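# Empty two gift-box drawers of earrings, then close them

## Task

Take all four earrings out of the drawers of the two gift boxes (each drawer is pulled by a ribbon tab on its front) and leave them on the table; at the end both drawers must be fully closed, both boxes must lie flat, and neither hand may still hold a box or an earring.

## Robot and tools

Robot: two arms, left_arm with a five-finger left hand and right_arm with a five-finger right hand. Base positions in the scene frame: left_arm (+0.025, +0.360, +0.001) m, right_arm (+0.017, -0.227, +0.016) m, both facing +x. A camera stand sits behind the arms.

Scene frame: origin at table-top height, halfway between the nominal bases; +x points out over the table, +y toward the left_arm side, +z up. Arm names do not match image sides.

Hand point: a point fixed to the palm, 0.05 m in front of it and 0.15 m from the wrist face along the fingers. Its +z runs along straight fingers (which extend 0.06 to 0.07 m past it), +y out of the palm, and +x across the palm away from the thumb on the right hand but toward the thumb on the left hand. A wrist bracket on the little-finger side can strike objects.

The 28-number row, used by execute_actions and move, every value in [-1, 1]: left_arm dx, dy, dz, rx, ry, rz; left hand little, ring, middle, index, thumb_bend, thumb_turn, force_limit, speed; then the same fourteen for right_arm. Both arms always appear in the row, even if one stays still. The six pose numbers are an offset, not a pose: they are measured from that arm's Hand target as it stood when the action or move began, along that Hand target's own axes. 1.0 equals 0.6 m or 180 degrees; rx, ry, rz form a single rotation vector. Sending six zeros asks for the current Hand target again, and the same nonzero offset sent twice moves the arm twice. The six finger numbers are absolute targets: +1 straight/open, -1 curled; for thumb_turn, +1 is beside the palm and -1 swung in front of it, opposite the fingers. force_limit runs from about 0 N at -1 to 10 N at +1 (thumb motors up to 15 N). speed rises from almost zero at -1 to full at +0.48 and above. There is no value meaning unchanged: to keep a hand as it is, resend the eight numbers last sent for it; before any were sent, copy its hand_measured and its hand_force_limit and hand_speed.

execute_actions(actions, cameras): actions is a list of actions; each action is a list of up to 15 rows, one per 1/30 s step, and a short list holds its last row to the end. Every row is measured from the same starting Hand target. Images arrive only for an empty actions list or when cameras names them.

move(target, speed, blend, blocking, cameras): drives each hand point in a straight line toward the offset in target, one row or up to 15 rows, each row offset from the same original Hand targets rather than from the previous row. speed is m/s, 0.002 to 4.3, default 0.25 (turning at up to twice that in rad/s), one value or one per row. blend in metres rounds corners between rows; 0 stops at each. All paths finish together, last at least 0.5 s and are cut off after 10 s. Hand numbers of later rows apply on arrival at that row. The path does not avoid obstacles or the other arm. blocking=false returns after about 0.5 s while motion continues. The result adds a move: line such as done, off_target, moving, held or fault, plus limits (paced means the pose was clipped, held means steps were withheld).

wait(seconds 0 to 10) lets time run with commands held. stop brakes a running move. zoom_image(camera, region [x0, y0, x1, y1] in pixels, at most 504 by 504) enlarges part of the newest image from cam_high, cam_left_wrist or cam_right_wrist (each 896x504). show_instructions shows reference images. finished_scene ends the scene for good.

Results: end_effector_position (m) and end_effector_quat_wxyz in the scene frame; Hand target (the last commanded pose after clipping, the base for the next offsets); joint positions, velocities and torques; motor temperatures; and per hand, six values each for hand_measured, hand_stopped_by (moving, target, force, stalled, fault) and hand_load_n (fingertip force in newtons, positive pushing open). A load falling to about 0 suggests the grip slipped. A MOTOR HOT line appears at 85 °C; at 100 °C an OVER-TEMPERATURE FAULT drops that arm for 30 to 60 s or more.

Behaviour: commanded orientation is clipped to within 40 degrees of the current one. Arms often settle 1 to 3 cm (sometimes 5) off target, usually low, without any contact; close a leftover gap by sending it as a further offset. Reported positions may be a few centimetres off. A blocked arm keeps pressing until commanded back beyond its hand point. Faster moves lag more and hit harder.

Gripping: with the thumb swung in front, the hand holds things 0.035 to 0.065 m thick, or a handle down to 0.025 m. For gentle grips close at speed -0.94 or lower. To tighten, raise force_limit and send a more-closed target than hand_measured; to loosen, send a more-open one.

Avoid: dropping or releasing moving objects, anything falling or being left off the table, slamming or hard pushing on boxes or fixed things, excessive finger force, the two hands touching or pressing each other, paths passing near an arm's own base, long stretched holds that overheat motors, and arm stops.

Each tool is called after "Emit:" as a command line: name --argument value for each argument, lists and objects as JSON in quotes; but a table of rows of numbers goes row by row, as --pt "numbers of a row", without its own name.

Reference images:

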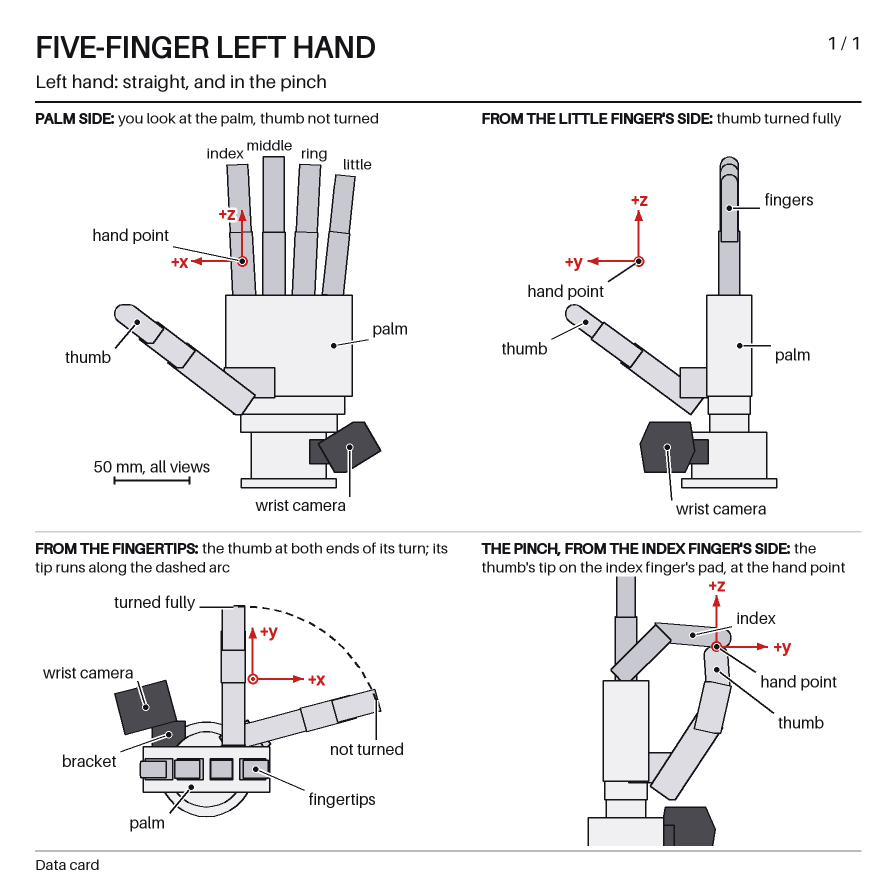

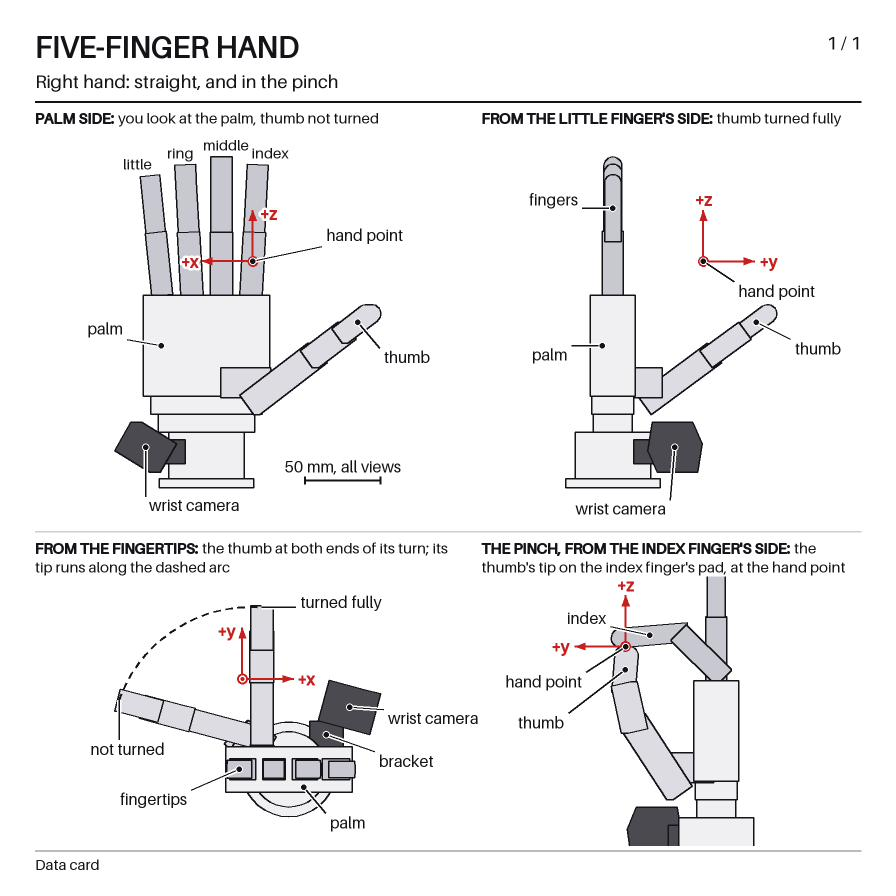

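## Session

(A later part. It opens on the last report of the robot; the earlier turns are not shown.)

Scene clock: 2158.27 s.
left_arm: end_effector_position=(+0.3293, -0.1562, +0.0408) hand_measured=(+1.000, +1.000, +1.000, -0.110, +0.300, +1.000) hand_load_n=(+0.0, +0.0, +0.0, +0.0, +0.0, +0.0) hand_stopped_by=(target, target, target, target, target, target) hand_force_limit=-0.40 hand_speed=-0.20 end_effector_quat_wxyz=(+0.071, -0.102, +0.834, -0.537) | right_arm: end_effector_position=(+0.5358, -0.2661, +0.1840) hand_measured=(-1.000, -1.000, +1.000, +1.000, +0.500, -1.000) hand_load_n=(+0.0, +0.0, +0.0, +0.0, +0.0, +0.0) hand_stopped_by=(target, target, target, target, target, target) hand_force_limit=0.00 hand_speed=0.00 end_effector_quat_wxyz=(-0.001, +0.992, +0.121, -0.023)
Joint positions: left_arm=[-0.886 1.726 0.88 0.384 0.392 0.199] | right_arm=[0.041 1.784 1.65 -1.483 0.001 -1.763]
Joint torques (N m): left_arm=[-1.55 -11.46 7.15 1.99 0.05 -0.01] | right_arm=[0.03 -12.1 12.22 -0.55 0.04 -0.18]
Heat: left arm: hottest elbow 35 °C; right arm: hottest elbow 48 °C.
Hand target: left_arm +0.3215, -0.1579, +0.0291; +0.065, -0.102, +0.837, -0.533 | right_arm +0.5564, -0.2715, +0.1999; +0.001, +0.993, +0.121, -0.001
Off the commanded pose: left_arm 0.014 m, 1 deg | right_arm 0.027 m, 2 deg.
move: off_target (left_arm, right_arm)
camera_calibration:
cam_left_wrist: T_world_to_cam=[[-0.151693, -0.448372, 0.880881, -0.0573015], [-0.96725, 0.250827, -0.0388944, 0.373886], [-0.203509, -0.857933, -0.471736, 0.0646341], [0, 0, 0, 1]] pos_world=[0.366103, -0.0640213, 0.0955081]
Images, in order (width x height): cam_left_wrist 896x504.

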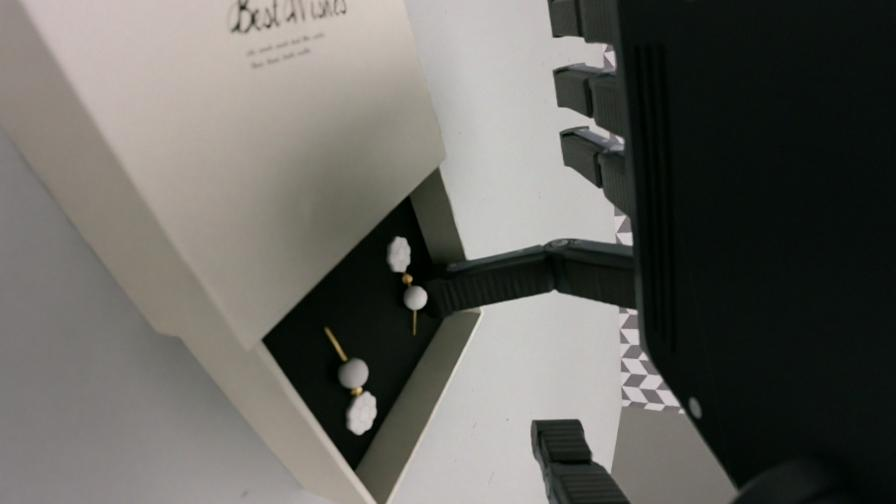

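Emit:
execute_actions --actions '[]' --cameras '["cam_high"]'

Emit:
zoom_image --camera "cam_high" --region '[420, 150, 500, 230]'

Scene clock: 2195.67 s.
left_arm: end_effector_position=(+0.3293, -0.1562, +0.0408) hand_measured=(+1.000, +1.000, +1.000, -0.110, +0.300, +1.000) hand_load_n=(+0.0, +0.0, -0.5, -0.5, +0.0, +0.0) hand_stopped_by=(target, target, target, target, target, target) hand_force_limit=-0.40 hand_speed=-0.20 end_effector_quat_wxyz=(+0.071, -0.102, +0.834, -0.537) | right_arm: end_effector_position=(+0.5358, -0.2661, +0.1840) hand_measured=(-1.000, -1.000, +1.000, +1.000, +0.500, -1.000) hand_load_n=(+0.0, +0.0, +0.0, +0.0, +0.0, +0.0) hand_stopped_by=(target, target, target, target, target, target) hand_force_limit=0.00 hand_speed=0.00 end_effector_quat_wxyz=(-0.001, +0.992, +0.121, -0.023)
Joint positions: left_arm=[-0.886 1.726 0.88 0.384 0.392 0.199] | right_arm=[0.041 1.784 1.65 -1.483 0.001 -1.763]
Joint velocities: within noise
Joint torques (N m): left_arm=[-1.67 -11.4 7.12 2.04 0.04 -0.05] | right_arm=[-0.03 -12.1 12.22 -0.54 0.04 -0.18]
Motor temperatures (°C): left_arm=[27 31 34 26 27 25] | right_arm=[27 30 49 25 27 26]
Heat: left arm: hottest elbow 34 °C; right arm: hottest elbow 49 °C.
Hand target: left_arm +0.3215, -0.1579, +0.0291; +0.065, -0.102, +0.837, -0.533 | right_arm +0.5564, -0.2715, +0.1999; +0.001, +0.993, +0.121, -0.001
Off the commanded pose: left_arm 0.014 m, 1 deg | right_arm 0.027 m, 2 deg.
Images, in order (width x height): cam_high 896x504.

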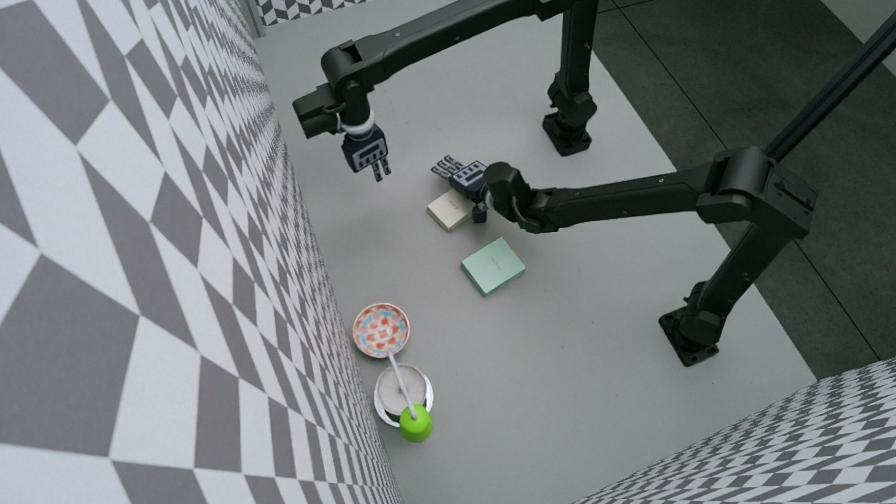

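Scaled by 6.300 from the camera's 896x504 image, which has a finer 1280x720 frame.

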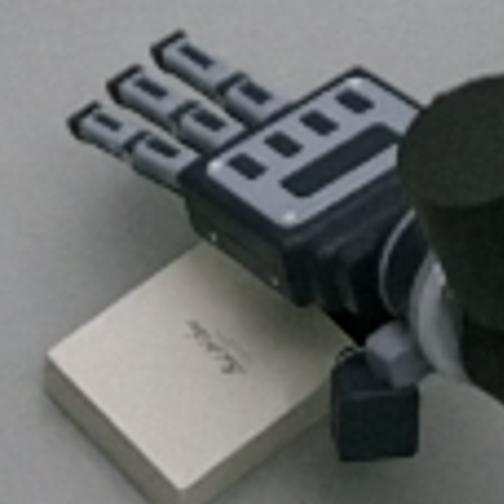

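Emit:
execute_actions --actions '[]'

Scene clock: 2234.03 s.
left_arm: end_effector_position=(+0.3293, -0.1562, +0.0408) hand_measured=(+1.000, +1.000, +1.000, -0.110, +0.300, +1.000) hand_load_n=(+0.0, +0.0, +0.0, +0.0, +0.0, +0.0) hand_stopped_by=(target, target, target, target, target, target) hand_force_limit=-0.40 hand_speed=-0.20 end_effector_quat_wxyz=(+0.071, -0.102, +0.834, -0.537) | right_arm: end_effector_position=(+0.5358, -0.2661, +0.1840) hand_measured=(-1.000, -1.000, +1.000, +1.000, +0.500, -1.000) hand_load_n=(+0.5, +0.0, +0.0, +0.0, +0.0, +0.0) hand_stopped_by=(target, target, target, target, target, target) hand_force_limit=0.00 hand_speed=0.00 end_effector_quat_wxyz=(-0.001, +0.992, +0.121, -0.023)
Joint positions: left_arm=[-0.886 1.726 0.88 0.384 0.392 0.199] | right_arm=[0.041 1.784 1.65 -1.483 0.001 -1.763]
Joint velocities: within noise
Joint torques (N m): left_arm=[-1.61 -12.1 7.08 1.96 0.04 -0.04] | right_arm=[-0.03 -11.99 12.21 -0.57 0.04 -0.17]
Motor temperatures (°C): left_arm=[27 31 33 26 27 25] | right_arm=[27 30 49 25 27 26]
Heat: left arm: hottest elbow 33 °C; right arm: hottest elbow 49 °C.
Hand target: left_arm +0.3215, -0.1579, +0.0291; +0.065, -0.102, +0.837, -0.533 | right_arm +0.5564, -0.2715, +0.1999; +0.001, +0.993, +0.121, -0.001
Off the commanded pose: left_arm 0.014 m, 1 deg | right_arm 0.027 m, 2 deg.
camera_calibration:
cam_left_wrist: T_world_to_cam=[[-0.151693, -0.448372, 0.880881, -0.0573015], [-0.96725, 0.250827, -0.0388944, 0.373886], [-0.203509, -0.857933, -0.471736, 0.0646341], [0, 0, 0, 1]] pos_world=[0.366103, -0.0640213, 0.0955081]
cam_right_wrist: T_world_to_cam=[[0.491575, -0.870685, -0.0161498, -0.49222], [-0.789013, -0.453159, 0.414856, 0.246828], [-0.368527, -0.19119, -0.909744, 0.425355], [0, 0, 0, 1]] pos_world=[0.593469, -0.235392, 0.276616]

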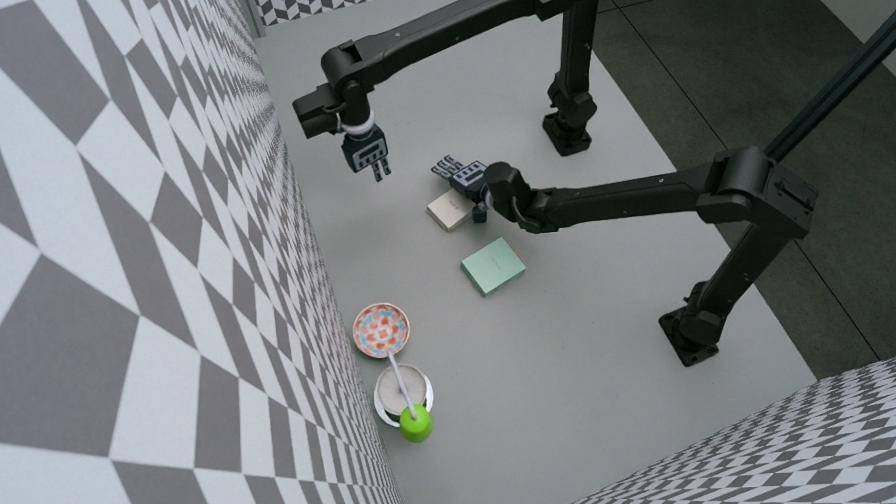

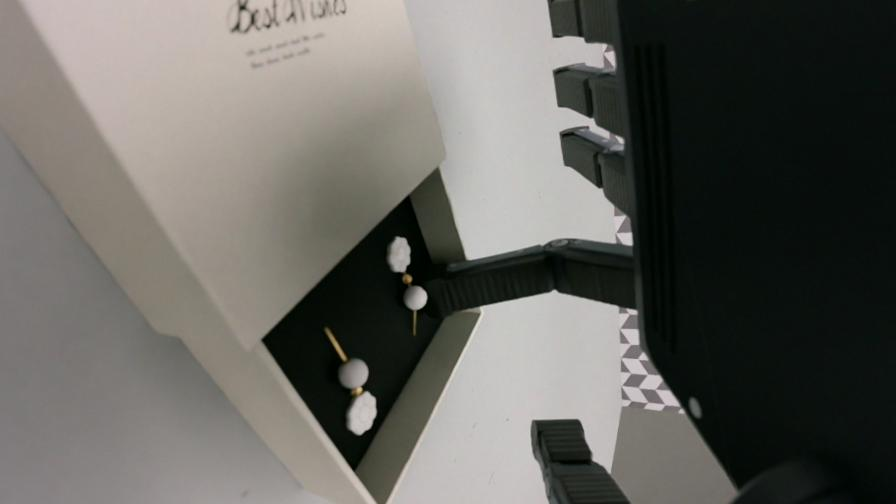

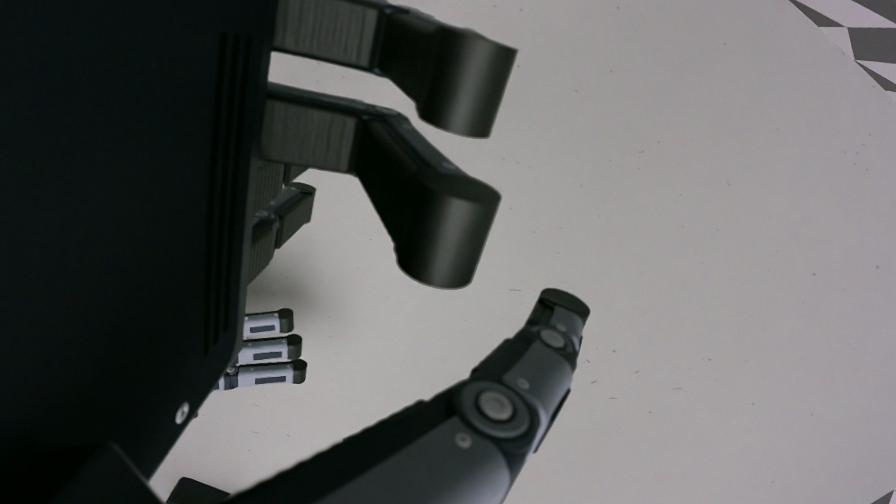

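Emit:
zoom_image --camera "cam_left_wrist" --region '[260, 170, 512, 504]'

Scaled by 1.509 from the camera's 896x504 image, which has a finer 1280x720 frame.

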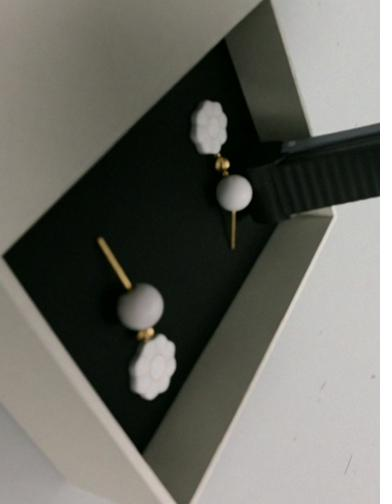

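Emit:
move --target '[-0.0012,0.011,-0.0313,0,0,0, 1,1,1,-0.11,0.3,1,-0.4,-0.2, 0,0,0,0,0,0,-1,-1,1,1,0.5,-1,0,0]' --speed 0.04 --cameras '["cam_left_wrist"]'

Scene clock: 2259.57 s.
left_arm: end_effector_position=(+0.3183, -0.1458, +0.0366) hand_measured=(+1.000, +1.000, +1.000, -0.110, +0.300, +1.000) hand_load_n=(+0.0, +0.0, +0.0, +0.0, +0.0, +0.0) hand_stopped_by=(target, target, target, target, target, target) hand_force_limit=-0.40 hand_speed=-0.20 end_effector_quat_wxyz=(+0.065, -0.100, +0.835, -0.537) | right_arm: end_effector_position=(+0.5358, -0.2661, +0.1840) hand_measured=(-1.000, -1.000, +1.000, +1.000, +0.500, -1.000) hand_load_n=(+0.0, +0.0, +0.0, +0.0, +0.0, +0.0) hand_stopped_by=(target, target, target, target, target, target) hand_force_limit=0.00 hand_speed=0.00 end_effector_quat_wxyz=(-0.001, +0.992, +0.121, -0.023)
Joint positions: left_arm=[-0.886 1.708 0.839 0.4 0.403 0.198] | right_arm=[0.041 1.784 1.65 -1.483 0.001 -1.763]
Joint torques (N m): left_arm=[-0.67 -12.57 6.26 1.61 0.29 0.09] | right_arm=[-0.03 -11.93 12.19 -0.55 0.04 -0.18]
Heat: left arm: hottest elbow 33 °C; right arm: hottest elbow 49 °C.
Hand target: left_arm +0.3174, -0.1384, +0.0310; +0.064, -0.102, +0.837, -0.533 | right_arm +0.5564, -0.2715, +0.1999; +0.001, +0.993, +0.121, -0.001
Off the commanded pose: left_arm 0.009 m, 1 deg | right_arm 0.027 m, 2 deg.
move: off_target (right_arm)
camera_calibration:
cam_left_wrist: T_world_to_cam=[[-0.148927, -0.448214, 0.881433, -0.051531], [-0.96504, 0.260301, -0.0306886, 0.360778], [-0.215683, -0.855188, -0.471311, 0.0736594], [0, 0, 0, 1]] pos_world=[0.356378, -0.0540151, 0.0912094]
Images, in order (width x height): cam_left_wrist 896x504.

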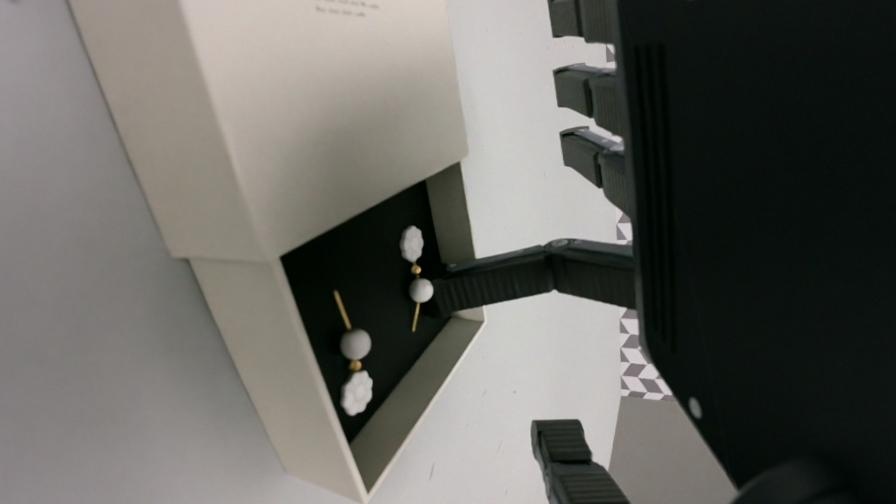

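Emit:
move --target '[0,-0.0136,-0.0063,0,0,0, 1,1,1,-0.11,0.3,1,-0.4,-0.2, 0,0,0,0,0,0,-1,-1,1,1,0.5,-1,0,0]' --speed 0.04 --cameras '["cam_left_wrist"]'

Emit:
zoom_image --camera "cam_left_wrist" --region '[260, 150, 512, 504]'

Scene clock: 2285.63 s.
left_arm: end_effector_position=(+0.3177, -0.1451, +0.0408) hand_measured=(+1.000, +1.000, +1.000, -0.110, +0.300, +1.000) hand_load_n=(+0.0, +0.0, +0.0, +0.0, +0.0, -0.5) hand_stopped_by=(target, target, target, target, target, target) hand_force_limit=-0.40 hand_speed=-0.20 end_effector_quat_wxyz=(+0.065, -0.100, +0.835, -0.537) | right_arm: end_effector_position=(+0.5358, -0.2661, +0.1840) hand_measured=(-1.000, -1.000, +1.000, +1.000, +0.500, -1.000) hand_load_n=(+0.5, +0.0, +0.0, +0.0, +0.0, +0.0) hand_stopped_by=(target, target, target, target, target, target) hand_force_limit=0.00 hand_speed=0.00 end_effector_quat_wxyz=(-0.001, +0.992, +0.121, -0.023)
Joint positions: left_arm=[-0.886 1.697 0.839 0.389 0.403 0.198] | right_arm=[0.041 1.784 1.65 -1.483 0.001 -1.763]
Joint torques (N m): left_arm=[-0.09 -12.92 6.76 1.26 0.3 0.08] | right_arm=[-0.09 -12.04 12.21 -0.54 0.04 -0.18]
Heat: left arm: hottest elbow 34 °C; right arm: hottest elbow 49 °C.
Hand target: left_arm +0.3175, -0.1385, +0.0400; +0.064, -0.102, +0.837, -0.533 | right_arm +0.5564, -0.2715, +0.1999; +0.001, +0.993, +0.121, -0.001
Off the commanded pose: left_arm 0.007 m, 1 deg | right_arm 0.027 m, 2 deg.
move: off_target (right_arm)
camera_calibration:
cam_left_wrist: T_world_to_cam=[[-0.148927, -0.448214, 0.881433, -0.0549056], [-0.96504, 0.260301, -0.0306886, 0.360239], [-0.215683, -0.855188, -0.471311, 0.0760825], [0, 0, 0, 1]] pos_world=[0.355878, -0.0533151, 0.0953094]
Images, in order (width x height): cam_left_wrist 896x504.

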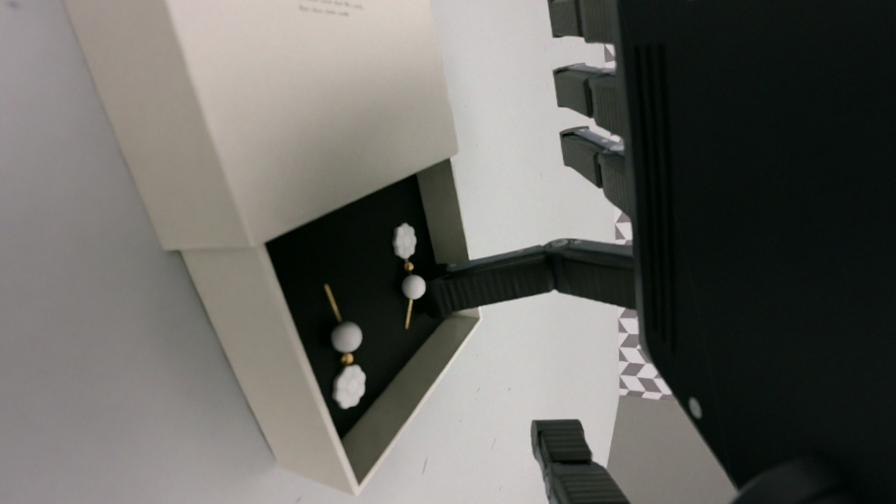

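Scaled by 1.424 from the camera's 896x504 image, which has a finer 1280x720 frame.

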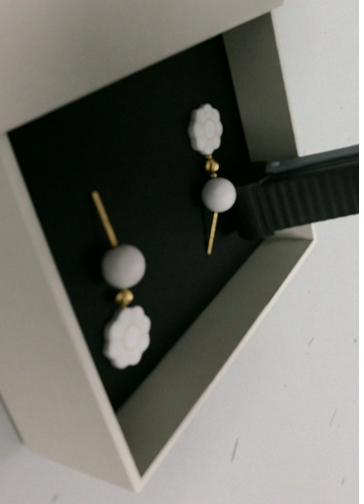

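Emit:
move --target '[-0.0002,0.007,-0.0151,0,0,0, 1,1,1,-0.11,0.3,1,-0.4,-0.2, 0,0,0,0,0,0,-1,-1,1,1,0.5,-1,0,0]' --speed 0.04 --cameras '["cam_left_wrist"]'

Emit:
zoom_image --camera "cam_left_wrist" --region '[260, 150, 512, 504]'

Scene clock: 2317.13 s.
left_arm: end_effector_position=(+0.3119, -0.1356, +0.0392) hand_measured=(+1.000, +1.000, +1.000, -0.110, +0.300, +1.000) hand_load_n=(+0.0, +0.0, +0.0, +0.0, +0.0, +0.0) hand_stopped_by=(target, target, target, target, target, target) hand_force_limit=-0.40 hand_speed=-0.20 end_effector_quat_wxyz=(+0.061, -0.101, +0.837, -0.534) | right_arm: end_effector_position=(+0.5358, -0.2661, +0.1840) hand_measured=(-1.000, -1.000, +1.000, +1.000, +0.500, -1.000) hand_load_n=(+0.0, +0.0, +0.0, +0.0, +0.0, +0.0) hand_stopped_by=(target, target, target, target, target, target) hand_force_limit=0.00 hand_speed=0.00 end_effector_quat_wxyz=(-0.001, +0.992, +0.121, -0.023)
Joint positions: left_arm=[-0.881 1.679 0.812 0.389 0.412 0.198] | right_arm=[0.041 1.784 1.65 -1.483 0.001 -1.763]
Joint torques (N m): left_arm=[0.09 -13.1 6.74 1.42 0.31 0.11] | right_arm=[-0.03 -12.1 12.19 -0.54 0.04 -0.18]
Heat: left arm: hottest elbow 34 °C; right arm: hottest elbow 50 °C.
Hand target: left_arm +0.3153, -0.1287, +0.0400; +0.065, -0.102, +0.837, -0.533 | right_arm +0.5564, -0.2715, +0.1999; +0.001, +0.993, +0.121, -0.001
Off the commanded pose: left_arm 0.008 m, 0 deg | right_arm 0.027 m, 2 deg.
move: off_target (right_arm)
camera_calibration:
cam_left_wrist: T_world_to_cam=[[-0.142241, -0.451841, 0.880685, -0.0526958], [-0.96462, 0.26281, -0.0209611, 0.351941], [-0.221982, -0.852508, -0.473238, 0.0845663], [0, 0, 0, 1]] pos_world=[0.350766, -0.0442103, 0.0938054]
Images, in order (width x height): cam_left_wrist 896x504.

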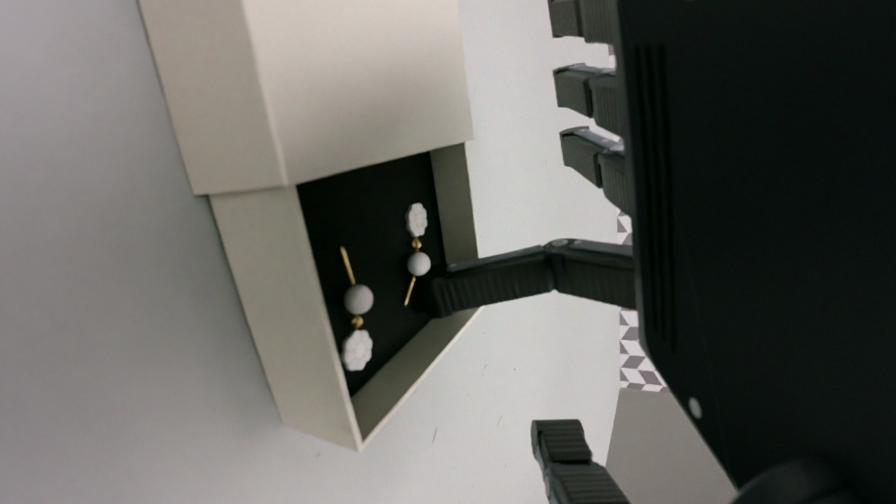

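Scaled by 1.424 from the camera's 896x504 image, which has a finer 1280x720 frame.

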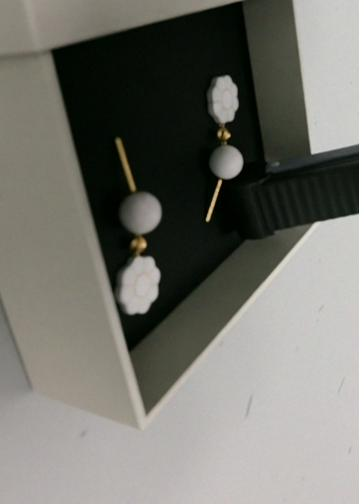

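Emit:
move --target '[0,-0.0423,-0.0197,0,0,0, 1,1,1,-0.11,0.3,1,-0.4,-0.2, 0,0,0,0,0,0,-1,-1,1,1,0.5,-1,0,0]' --speed 0.08

Emit:
move --target '[0,0,0,0,0,0, 1,1,1,-0.11,0.3,-0.35,-0.4,-0.2, 0,0,0,0,0,0,-1,-1,1,1,0.5,-1,0,0]' --speed 0.08 --cameras '["cam_left_wrist"]'

Scene clock: 2394.43 s.
left_arm: end_effector_position=(+0.3067, -0.1290, +0.0602) hand_measured=(+1.000, +1.000, +1.000, -0.110, +0.300, +1.000) hand_load_n=(+0.5, +0.0, -0.5, +0.0, +0.0, +0.0) hand_stopped_by=(target, target, target, target, target, target) hand_force_limit=-0.40 hand_speed=-0.20 end_effector_quat_wxyz=(+0.058, -0.103, +0.840, -0.530) | right_arm: end_effector_position=(+0.5358, -0.2661, +0.1840) hand_measured=(-1.000, -1.000, +1.000, +1.000, +0.500, -1.000) hand_load_n=(+0.0, +0.5, +0.0, +0.0, +0.0, +0.0) hand_stopped_by=(target, target, target, target, target, target) hand_force_limit=0.00 hand_speed=0.00 end_effector_quat_wxyz=(-0.001, +0.992, +0.121, -0.023)
Joint positions: left_arm=[-0.881 1.612 0.812 0.308 0.412 0.198] | right_arm=[0.041 1.784 1.65 -1.483 0.001 -1.763]
Joint torques (N m): left_arm=[0.09 -12.16 9.2 1.24 0.27 0.11] | right_arm=[-0.09 -12.16 12.22 -0.53 0.04 -0.17]
Heat: left arm: hottest elbow 33 °C; right arm: hottest elbow 50 °C.
Hand target: left_arm +0.3152, -0.1288, +0.0682; +0.064, -0.102, +0.837, -0.533 | right_arm +0.5564, -0.2715, +0.1999; +0.001, +0.993, +0.121, -0.001
Off the commanded pose: left_arm 0.012 m, 1 deg | right_arm 0.027 m, 2 deg.
move: off_target (left_arm, right_arm)

Scene clock: 2395.60 s.
left_arm: end_effector_position=(+0.3067, -0.1290, +0.0601) hand_measured=(+1.000, +1.000, +1.000, -0.110, +0.300, -0.350) hand_load_n=(+0.0, +0.0, +0.0, +0.0, +0.0, +0.0) hand_stopped_by=(target, target, target, target, target, target) hand_force_limit=-0.40 hand_speed=-0.20 end_effector_quat_wxyz=(+0.058, -0.103, +0.840, -0.529) | right_arm: end_effector_position=(+0.5358, -0.2661, +0.1840) hand_measured=(-1.000, -1.000, +1.000, +1.000, +0.500, -1.000) hand_load_n=(+0.0, +0.0, +0.0, +0.0, +0.0, +0.0) hand_stopped_by=(target, target, target, target, target, target) hand_force_limit=0.00 hand_speed=0.00 end_effector_quat_wxyz=(-0.001, +0.992, +0.121, -0.023)
Joint positions: left_arm=[-0.881 1.612 0.812 0.308 0.412 0.199] | right_arm=[0.041 1.784 1.65 -1.483 0.001 -1.763]
Joint torques (N m): left_arm=[0.03 -12.22 9.17 1.21 0.29 0.11] | right_arm=[0.03 -12.04 12.22 -0.55 0.04 -0.18]
Heat: left arm: hottest elbow 33 °C; right arm: hottest elbow 50 °C.
Hand target: left_arm +0.3152, -0.1288, +0.0682; +0.064, -0.102, +0.837, -0.533 | right_arm +0.5564, -0.2715, +0.1999; +0.001, +0.993, +0.121, -0.001
Off the commanded pose: left_arm 0.012 m, 1 deg | right_arm 0.027 m, 2 deg.
move: off_target (left_arm, right_arm)
camera_calibration:
cam_left_wrist: T_world_to_cam=[[-0.134897, -0.461454, 0.876848, -0.0721245], [-0.964671, 0.263272, -0.0098573, 0.345028], [-0.226301, -0.8472, -0.480666, 0.101413], [0, 0, 0, 1]] pos_world=[0.346059, -0.0382013, 0.115389]
Images, in order (width x height): cam_left_wrist 896x504.

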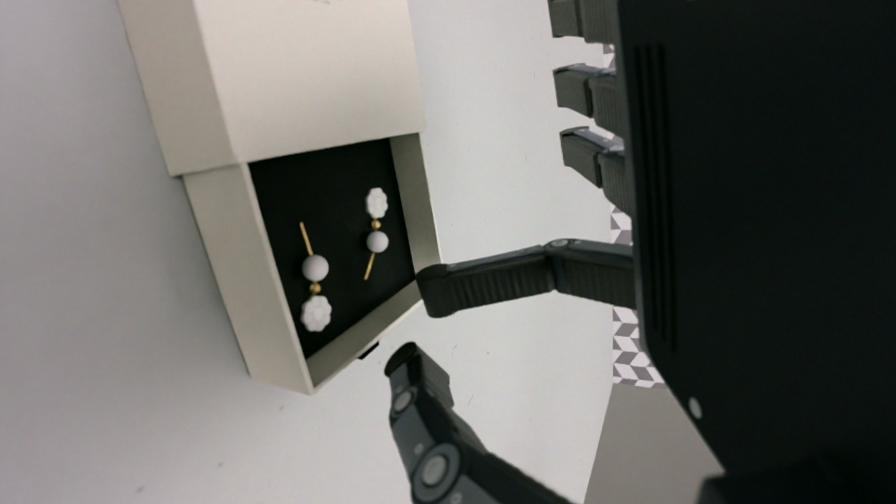

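Emit:
move --target '[-0.0227,-0.0067,0.0298,0,0,0, 1,1,1,-0.11,0.3,-0.35,-0.4,-0.2, 0,0,0,0,0,0,-1,-1,1,1,0.5,-1,0,0]' --speed 0.06 --cameras '["cam_left_wrist"]'

Scene clock: 2430.97 s.
left_arm: end_effector_position=(+0.3160, -0.1329, +0.0564) hand_measured=(+1.000, +1.000, +1.000, -0.110, +0.300, -0.350) hand_load_n=(+0.0, +0.0, +0.0, +0.0, +0.0, +0.0) hand_stopped_by=(target, target, target, target, target, target) hand_force_limit=-0.40 hand_speed=-0.20 end_effector_quat_wxyz=(+0.057, -0.104, +0.841, -0.527) | right_arm: end_effector_position=(+0.5358, -0.2661, +0.1840) hand_measured=(-1.000, -1.000, +1.000, +1.000, +0.500, -1.000) hand_load_n=(+0.0, +0.0, +0.0, +0.0, +0.0, +0.0) hand_stopped_by=(target, target, target, target, target, target) hand_force_limit=0.00 hand_speed=0.00 end_effector_quat_wxyz=(-0.001, +0.992, +0.121, -0.023)
Joint positions: left_arm=[-0.87 1.639 0.838 0.302 0.42 0.203] | right_arm=[0.041 1.784 1.65 -1.483 0.001 -1.763]
Joint torques (N m): left_arm=[0.21 -10.7 12.07 1.26 0.32 0.12] | right_arm=[-0.03 -12.1 12.18 -0.54 0.04 -0.18]
Heat: left arm: hottest elbow 34 °C; right arm: hottest elbow 50 °C.
Hand target: left_arm +0.3326, -0.1428, +0.0640; +0.064, -0.102, +0.837, -0.533 | right_arm +0.5564, -0.2715, +0.1999; +0.001, +0.993, +0.121, -0.001
Off the commanded pose: left_arm 0.021 m, 1 deg | right_arm 0.027 m, 2 deg.
move: off_target (left_arm, right_arm)
camera_calibration:
cam_left_wrist: T_world_to_cam=[[-0.130536, -0.465035, 0.875615, -0.0712376], [-0.965127, 0.261738, -0.00487269, 0.354679], [-0.226916, -0.845716, -0.482984, 0.0989245], [0, 0, 0, 1]] pos_world=[0.355459, -0.042299, 0.111884]
Images, in order (width x height): cam_left_wrist 896x504.

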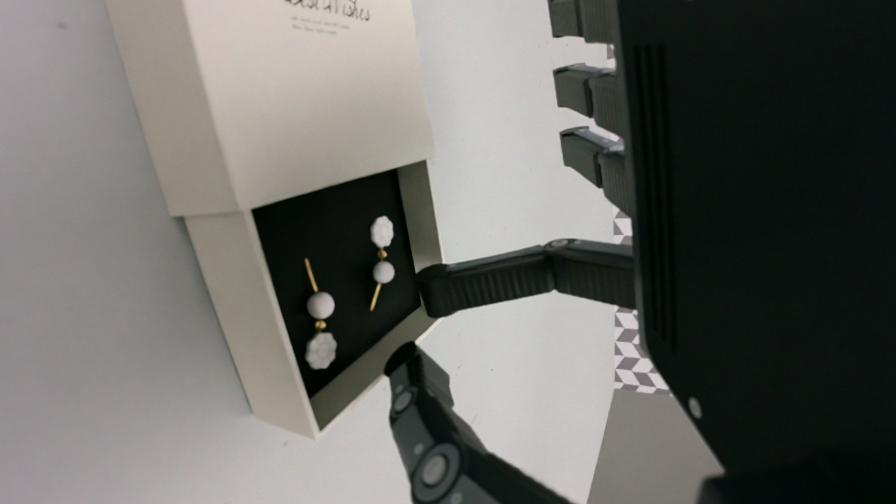

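Emit:
move --target '[-0.0113,-0.0098,0.0212,0,0,0, 1,1,1,-0.11,0.3,-0.35,-0.4,-0.2, 0,0,0,0,0,0,-1,-1,1,1,0.5,-1,0,0]' --speed 0.06 --cameras '["cam_left_wrist"]'

Scene clock: 2438.63 s.
left_arm: end_effector_position=(+0.3262, -0.1450, +0.0570) hand_measured=(+1.000, +1.000, +1.000, -0.110, +0.300, -0.350) hand_load_n=(+0.0, +0.0, +0.0, +0.0, +0.0, +0.0) hand_stopped_by=(target, target, target, target, target, target) hand_force_limit=-0.40 hand_speed=-0.20 end_effector_quat_wxyz=(+0.057, -0.104, +0.841, -0.528) | right_arm: end_effector_position=(+0.5358, -0.2661, +0.1840) hand_measured=(-1.000, -1.000, +1.000, +1.000, +0.500, -1.000) hand_load_n=(+0.0, +0.0, -0.5, +0.0, +0.0, +0.0) hand_stopped_by=(target, target, target, target, target, target) hand_force_limit=0.00 hand_speed=0.00 end_effector_quat_wxyz=(-0.001, +0.992, +0.121, -0.023)
Joint positions: left_arm=[-0.87 1.671 0.884 0.289 0.42 0.203] | right_arm=[0.041 1.784 1.65 -1.483 0.001 -1.763]
Joint torques (N m): left_arm=[-0.21 -11.28 12.22 1.17 0.31 0.14] | right_arm=[-0.03 -12.1 12.18 -0.55 0.04 -0.18]
Heat: left arm: hottest elbow 35 °C; right arm: hottest elbow 51 °C.
Hand target: left_arm +0.3426, -0.1548, +0.0639; +0.064, -0.102, +0.837, -0.533 | right_arm +0.5564, -0.2715, +0.1999; +0.001, +0.993, +0.121, -0.001
Off the commanded pose: left_arm 0.020 m, 1 deg | right_arm 0.027 m, 2 deg.
move: off_target (left_arm, right_arm)
camera_calibration:
cam_left_wrist: T_world_to_cam=[[-0.131113, -0.46428, 0.87593, -0.0758099], [-0.965119, 0.26175, -0.00572437, 0.367665], [-0.226617, -0.846127, -0.482404, 0.0911609], [0, 0, 0, 1]] pos_world=[0.365559, -0.0542997, 0.112485]
Images, in order (width x height): cam_left_wrist 896x504.

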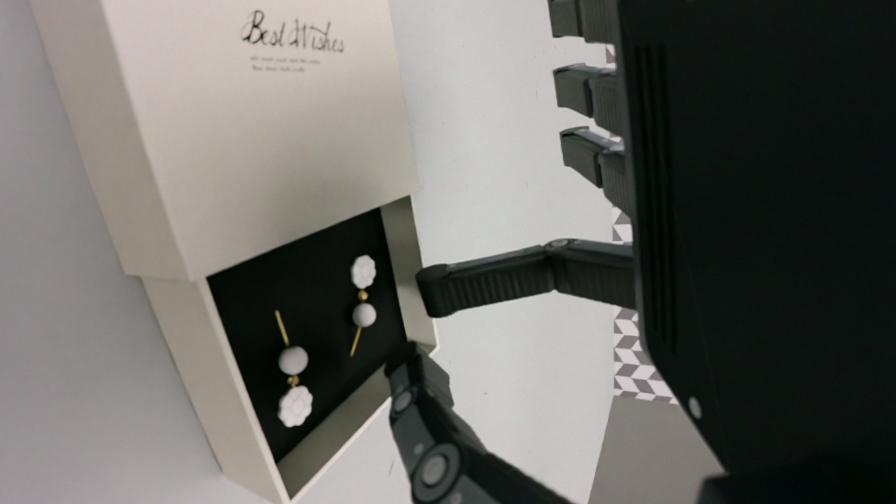

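Emit:
move --target '[0,0.0181,0.0085,0,0,0, 1,1,1,-0.11,0.3,-0.35,-0.4,-0.2, 0,0,0,0,0,0,-1,-1,1,1,0.5,-1,0,0]' --speed 0.04 --cameras '["cam_left_wrist"]'

Scene clock: 2449.77 s.
left_arm: end_effector_position=(+0.3260, -0.1448, +0.0446) hand_measured=(+1.000, +1.000, +1.000, -0.110, +0.300, -0.350) hand_load_n=(+0.0, +0.0, -0.5, +0.0, +0.0, +0.0) hand_stopped_by=(target, target, target, target, target, target) hand_force_limit=-0.40 hand_speed=-0.20 end_effector_quat_wxyz=(+0.053, -0.106, +0.844, -0.522) | right_arm: end_effector_position=(+0.5358, -0.2661, +0.1840) hand_measured=(-1.000, -1.000, +1.000, +1.000, +0.500, -1.000) hand_load_n=(+0.0, +0.0, +0.0, +0.0, +0.0, +0.0) hand_stopped_by=(target, target, target, target, target, target) hand_force_limit=0.00 hand_speed=0.00 end_effector_quat_wxyz=(-0.001, +0.992, +0.121, -0.023)
Joint positions: left_arm=[-0.87 1.697 0.884 0.298 0.42 0.203] | right_arm=[0.041 1.784 1.65 -1.483 0.001 -1.763]
Joint torques (N m): left_arm=[-0.15 -11.11 11.25 1.94 0.32 0.13] | right_arm=[-0.09 -12.1 12.19 -0.54 0.04 -0.17]
Heat: left arm: hottest elbow 37 °C; right arm: hottest elbow 51 °C.
Hand target: left_arm +0.3426, -0.1549, +0.0519; +0.064, -0.102, +0.837, -0.533 | right_arm +0.5564, -0.2715, +0.1999; +0.001, +0.993, +0.121, -0.001
Off the commanded pose: left_arm 0.021 m, 2 deg | right_arm 0.027 m, 2 deg.
move: off_target (left_arm, right_arm)
camera_calibration:
cam_left_wrist: T_world_to_cam=[[-0.122094, -0.474984, 0.871483, -0.0690741], [-0.965113, 0.261729, 0.00743897, 0.366775], [-0.231626, -0.840171, -0.490369, 0.0880952], [0, 0, 0, 1]] pos_world=[0.365951, -0.0547896, 0.100668]
Images, in order (width x height): cam_left_wrist 896x504.

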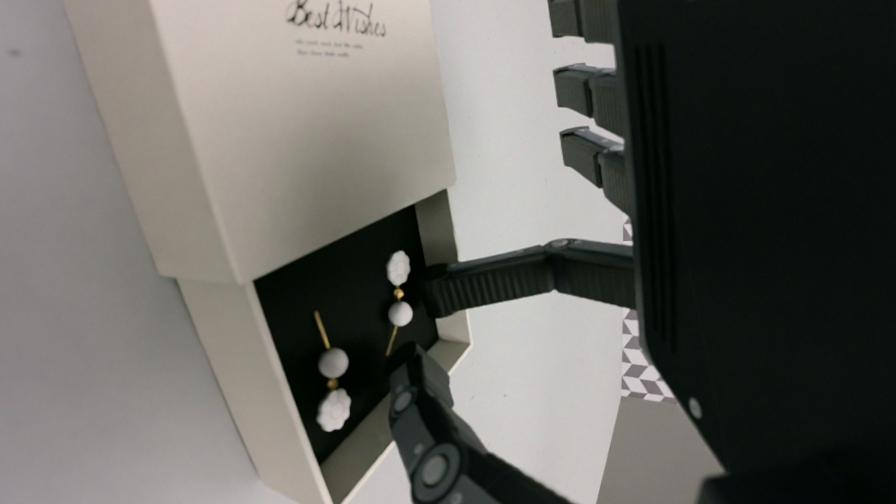

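Emit:
zoom_image --camera "cam_left_wrist" --region '[300, 200, 500, 420]'

Scaled by 2.291 from the camera's 896x504 image, which has a finer 1280x720 frame.

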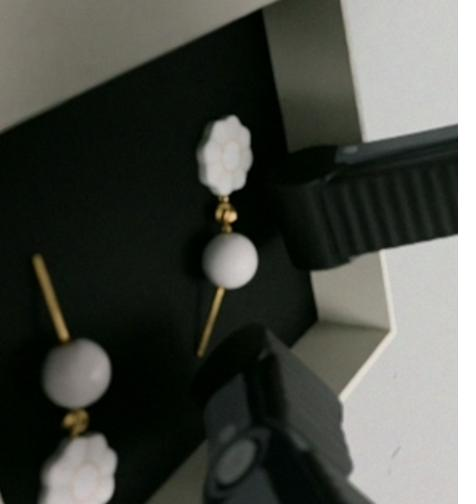

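Emit:
move --target '[0,0.0045,0.0021,0,0,0, 1,1,1,-0.11,0.3,-0.35,-0.4,-0.2, 0,0,0,0,0,0,-1,-1,1,1,0.5,-1,0,0]' --speed 0.04 --cameras '["cam_left_wrist"]'

Emit:
zoom_image --camera "cam_left_wrist" --region '[300, 200, 500, 420]'

Scene clock: 2469.60 s.
left_arm: end_effector_position=(+0.3267, -0.1455, +0.0429) hand_measured=(+1.000, +1.000, +1.000, -0.110, +0.300, -0.350) hand_load_n=(+0.0, +0.0, +0.0, +0.0, +0.5, +0.0) hand_stopped_by=(target, target, target, target, target, target) hand_force_limit=-0.40 hand_speed=-0.20 end_effector_quat_wxyz=(+0.054, -0.106, +0.844, -0.523) | right_arm: end_effector_position=(+0.5358, -0.2661, +0.1840) hand_measured=(-1.000, -1.000, +1.000, +1.000, +0.500, -1.000) hand_load_n=(+0.0, +0.0, +0.0, +0.0, +0.0, +0.0) hand_stopped_by=(target, target, target, target, target, target) hand_force_limit=0.00 hand_speed=0.00 end_effector_quat_wxyz=(-0.001, +0.992, +0.121, -0.023)
Joint positions: left_arm=[-0.87 1.702 0.884 0.307 0.42 0.203] | right_arm=[0.041 1.784 1.65 -1.483 0.001 -1.763]
Joint torques (N m): left_arm=[-0.15 -11.28 11.17 1.94 0.29 0.12] | right_arm=[-0.03 -12.16 12.21 -0.55 0.04 -0.18]
Heat: left arm: hottest elbow 37 °C; right arm: hottest elbow 51 °C.
Hand target: left_arm +0.3426, -0.1549, +0.0489; +0.064, -0.102, +0.837, -0.533 | right_arm +0.5564, -0.2715, +0.1999; +0.001, +0.993, +0.121, -0.001
Off the commanded pose: left_arm 0.019 m, 2 deg | right_arm 0.027 m, 2 deg.
move: off_target (left_arm, right_arm)
camera_calibration:
cam_left_wrist: T_world_to_cam=[[-0.124015, -0.473265, 0.872147, -0.0669862], [-0.965083, 0.261897, 0.00488721, 0.367777], [-0.230726, -0.841088, -0.48922, 0.0863534], [0, 0, 0, 1]] pos_world=[0.366552, -0.0553912, 0.0988702]
Images, in order (width x height): cam_left_wrist 896x504.

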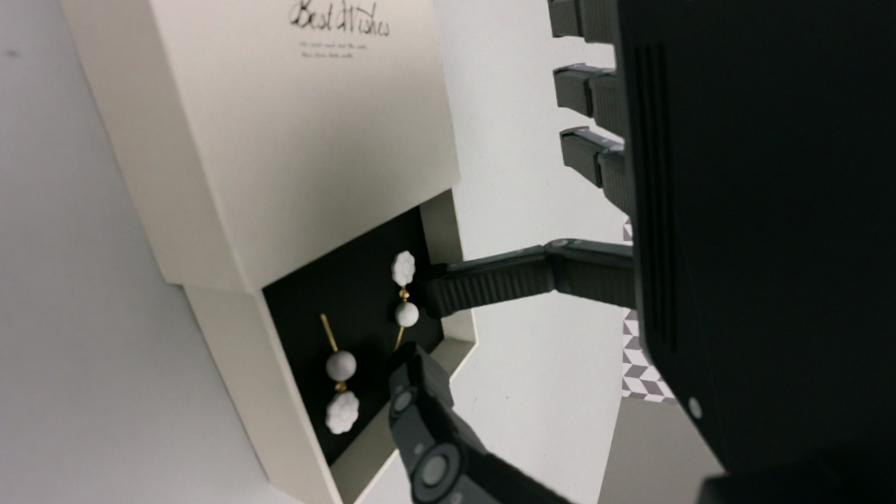

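Scaled by 2.291 from the camera's 896x504 image, which has a finer 1280x720 frame.

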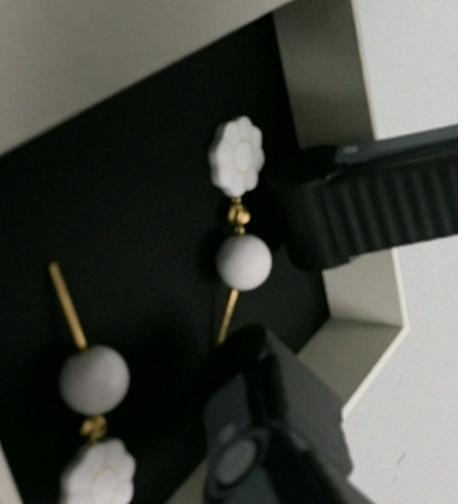

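Emit:
execute_actions --actions '[[[0,0,0,0,0,0, 1,1,1,-0.28,0.3,-0.35,-0.5,-0.94, 0,0,0,0,0,0,-1,-1,1,1,0.5,-1,0,0]]]'

Emit:
wait --seconds 1.5 --cameras '["cam_left_wrist"]'

Emit:
zoom_image --camera "cam_left_wrist" --region '[300, 200, 500, 420]'

Scene clock: 2476.53 s.
left_arm: end_effector_position=(+0.3267, -0.1455, +0.0429) hand_measured=(+1.000, +1.000, +1.000, -0.280, +0.300, -0.350) hand_load_n=(+0.0, +0.0, +0.0, +0.0, +0.0, +0.0) hand_stopped_by=(target, target, target, target, target, target) hand_force_limit=-0.50 hand_speed=-0.94 end_effector_quat_wxyz=(+0.054, -0.106, +0.844, -0.523) | right_arm: end_effector_position=(+0.5358, -0.2661, +0.1840) hand_measured=(-1.000, -1.000, +1.000, +1.000, +0.500, -1.000) hand_load_n=(+0.0, +0.0, +0.0, +0.0, +0.0, +0.0) hand_stopped_by=(target, target, target, target, target, target) hand_force_limit=0.00 hand_speed=0.00 end_effector_quat_wxyz=(-0.001, +0.992, +0.121, -0.023)
Joint positions: left_arm=[-0.87 1.702 0.884 0.307 0.42 0.203] | right_arm=[0.041 1.784 1.65 -1.483 0.001 -1.763]
Joint torques (N m): left_arm=[0.09 -11.34 11.08 1.99 0.28 0.13] | right_arm=[0.03 -12.16 12.21 -0.55 0.03 -0.17]
Motor temperatures (°C): left_arm=[27 30 38 26 27 25] | right_arm=[27 31 51 25 27 26]
Heat: left arm: hottest elbow 38 °C; right arm: hottest elbow 51 °C.
Hand target: left_arm +0.3426, -0.1549, +0.0489; +0.064, -0.102, +0.837, -0.533 | right_arm +0.5564, -0.2715, +0.1999; +0.001, +0.993, +0.121, -0.001
Off the commanded pose: left_arm 0.019 m, 2 deg | right_arm 0.027 m, 2 deg.

Scene clock: 2478.03 s.
left_arm: end_effector_position=(+0.3267, -0.1455, +0.0429) hand_measured=(+1.000, +1.000, +1.000, -0.280, +0.300, -0.350) hand_load_n=(+0.0, +0.0, +0.0, +0.0, +0.0, +0.0) hand_stopped_by=(target, target, target, target, target, target) hand_force_limit=-0.50 hand_speed=-0.94 end_effector_quat_wxyz=(+0.054, -0.106, +0.844, -0.523) | right_arm: end_effector_position=(+0.5358, -0.2661, +0.1840) hand_measured=(-1.000, -1.000, +1.000, +1.000, +0.500, -1.000) hand_load_n=(+0.0, +0.0, +0.0, +0.0, +0.0, +0.0) hand_stopped_by=(target, target, target, target, target, target) hand_force_limit=0.00 hand_speed=0.00 end_effector_quat_wxyz=(-0.001, +0.992, +0.121, -0.023)
Joint positions: left_arm=[-0.87 1.702 0.884 0.307 0.42 0.203] | right_arm=[0.041 1.784 1.65 -1.483 0.001 -1.763]
Joint torques (N m): left_arm=[0.09 -11.16 10.93 2.03 0.29 0.16] | right_arm=[0.03 -12.04 12.18 -0.55 0.04 -0.18]
Heat: left arm: hottest elbow 38 °C; right arm: hottest elbow 51 °C.
Hand target: left_arm +0.3426, -0.1549, +0.0489; +0.064, -0.102, +0.837, -0.533 | right_arm +0.5564, -0.2715, +0.1999; +0.001, +0.993, +0.121, -0.001
Off the commanded pose: left_arm 0.019 m, 2 deg | right_arm 0.027 m, 2 deg.
wait: 1.50 s; at rest by 0.17 s
camera_calibration:
cam_left_wrist: T_world_to_cam=[[-0.124223, -0.473023, 0.872249, -0.0669941], [-0.965079, 0.261919, 0.00459605, 0.367805], [-0.230633, -0.841218, -0.489041, 0.0863435], [0, 0, 0, 1]] pos_world=[0.366552, -0.0553914, 0.0989706]
Images, in order (width x height): cam_left_wrist 896x504.

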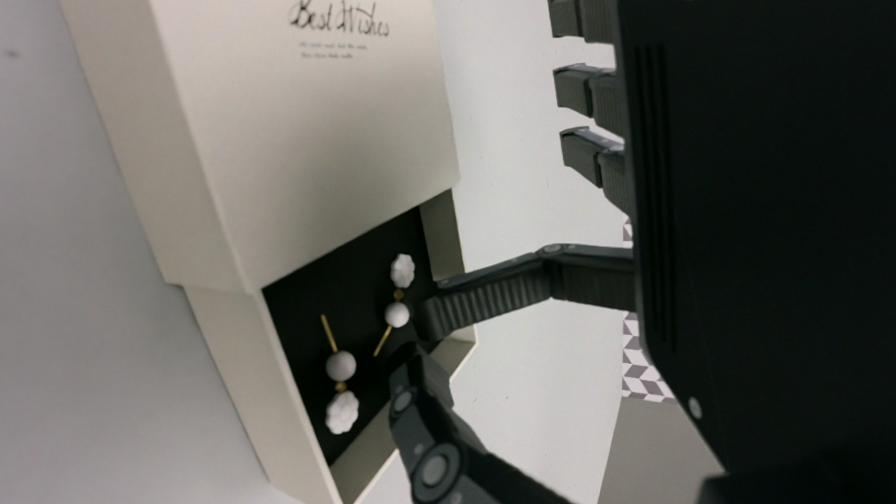

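Scaled by 2.291 from the camera's 896x504 image, which has a finer 1280x720 frame.

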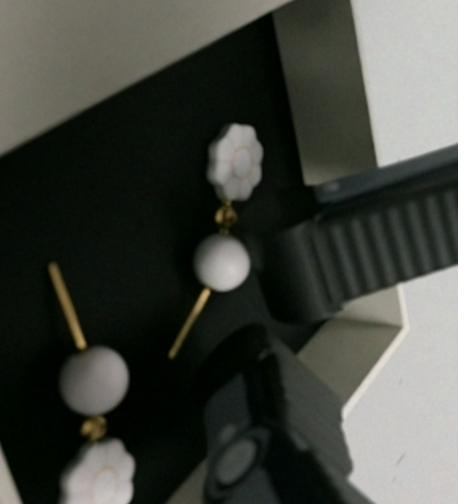

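Emit:
move --pt "0 0 0 0 0 0 1 1 1 -0.08 0.3 -0.35 -0.5 -0.5 0 0 0 0 0 0 -1 -1 1 1 0.5 -1 0 0" --pt "0 -0.0302 -0.0141 0.0417 0 0 1 1 1 -0.08 0.3 -0.35 -0.5 -0.5 0 0 0 0 0 0 -1 -1 1 1 0.5 -1 0 0" --speed 0.06 --cameras '["cam_left_wrist"]'

Scene clock: 2533.57 s.
left_arm: end_effector_position=(+0.3390, -0.1599, +0.0731) hand_measured=(+1.000, +1.000, +1.000, -0.080, +0.300, -0.350) hand_load_n=(+0.0, +0.0, +0.0, +0.0, +0.0, +0.0) hand_stopped_by=(target, target, target, target, target, target) hand_force_limit=-0.50 hand_speed=-0.50 end_effector_quat_wxyz=(+0.071, -0.091, +0.802, -0.586) | right_arm: end_effector_position=(+0.5358, -0.2661, +0.1840) hand_measured=(-1.000, -1.000, +1.000, +1.000, +0.500, -1.000) hand_load_n=(+0.0, +0.0, +0.0, +0.0, +0.0, +0.0) hand_stopped_by=(target, target, target, target, target, target) hand_force_limit=0.00 hand_speed=0.00 end_effector_quat_wxyz=(-0.001, +0.992, +0.121, -0.023)
Joint positions: left_arm=[-0.856 1.702 0.866 0.493 0.458 0.165] | right_arm=[0.041 1.784 1.65 -1.483 0.001 -1.763]
Joint torques (N m): left_arm=[-0.44 -12.1 7.17 2.15 0.29 -0.03] | right_arm=[0.03 -12.1 12.21 -0.55 0.04 -0.18]
Heat: left arm: hottest elbow 38 °C; right arm: hottest elbow 51 °C.
Hand target: left_arm +0.3428, -0.1549, +0.0690; +0.071, -0.098, +0.801, -0.587 | right_arm +0.5564, -0.2715, +0.1999; +0.001, +0.993, +0.121, -0.001
Off the commanded pose: left_arm 0.007 m, 1 deg | right_arm 0.027 m, 2 deg.
move: off_target (right_arm)
camera_calibration:
cam_left_wrist: T_world_to_cam=[[-0.1828, -0.34134, 0.921993, -0.0613538], [-0.960801, 0.260845, -0.0939249, 0.388868], [-0.208437, -0.903021, -0.375642, 0.0660954], [0, 0, 0, 1]] pos_world=[0.376185, -0.0626911, 0.11792]
Images, in order (width x height): cam_left_wrist 896x504.

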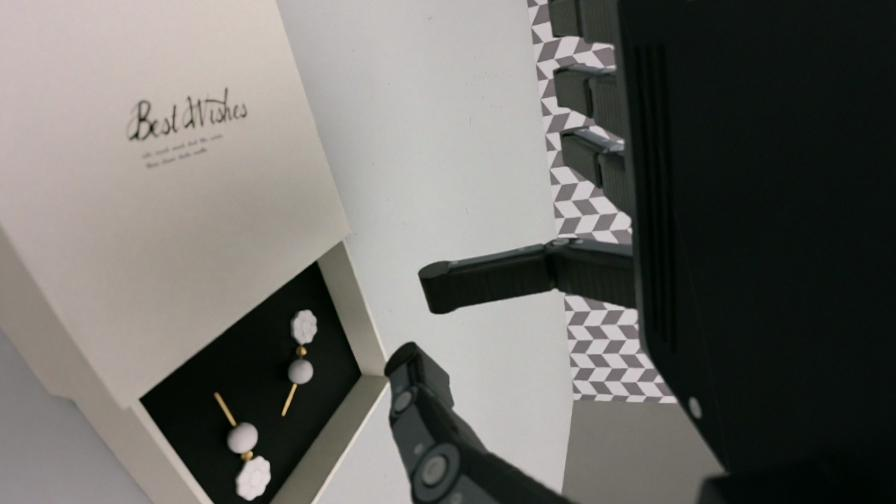

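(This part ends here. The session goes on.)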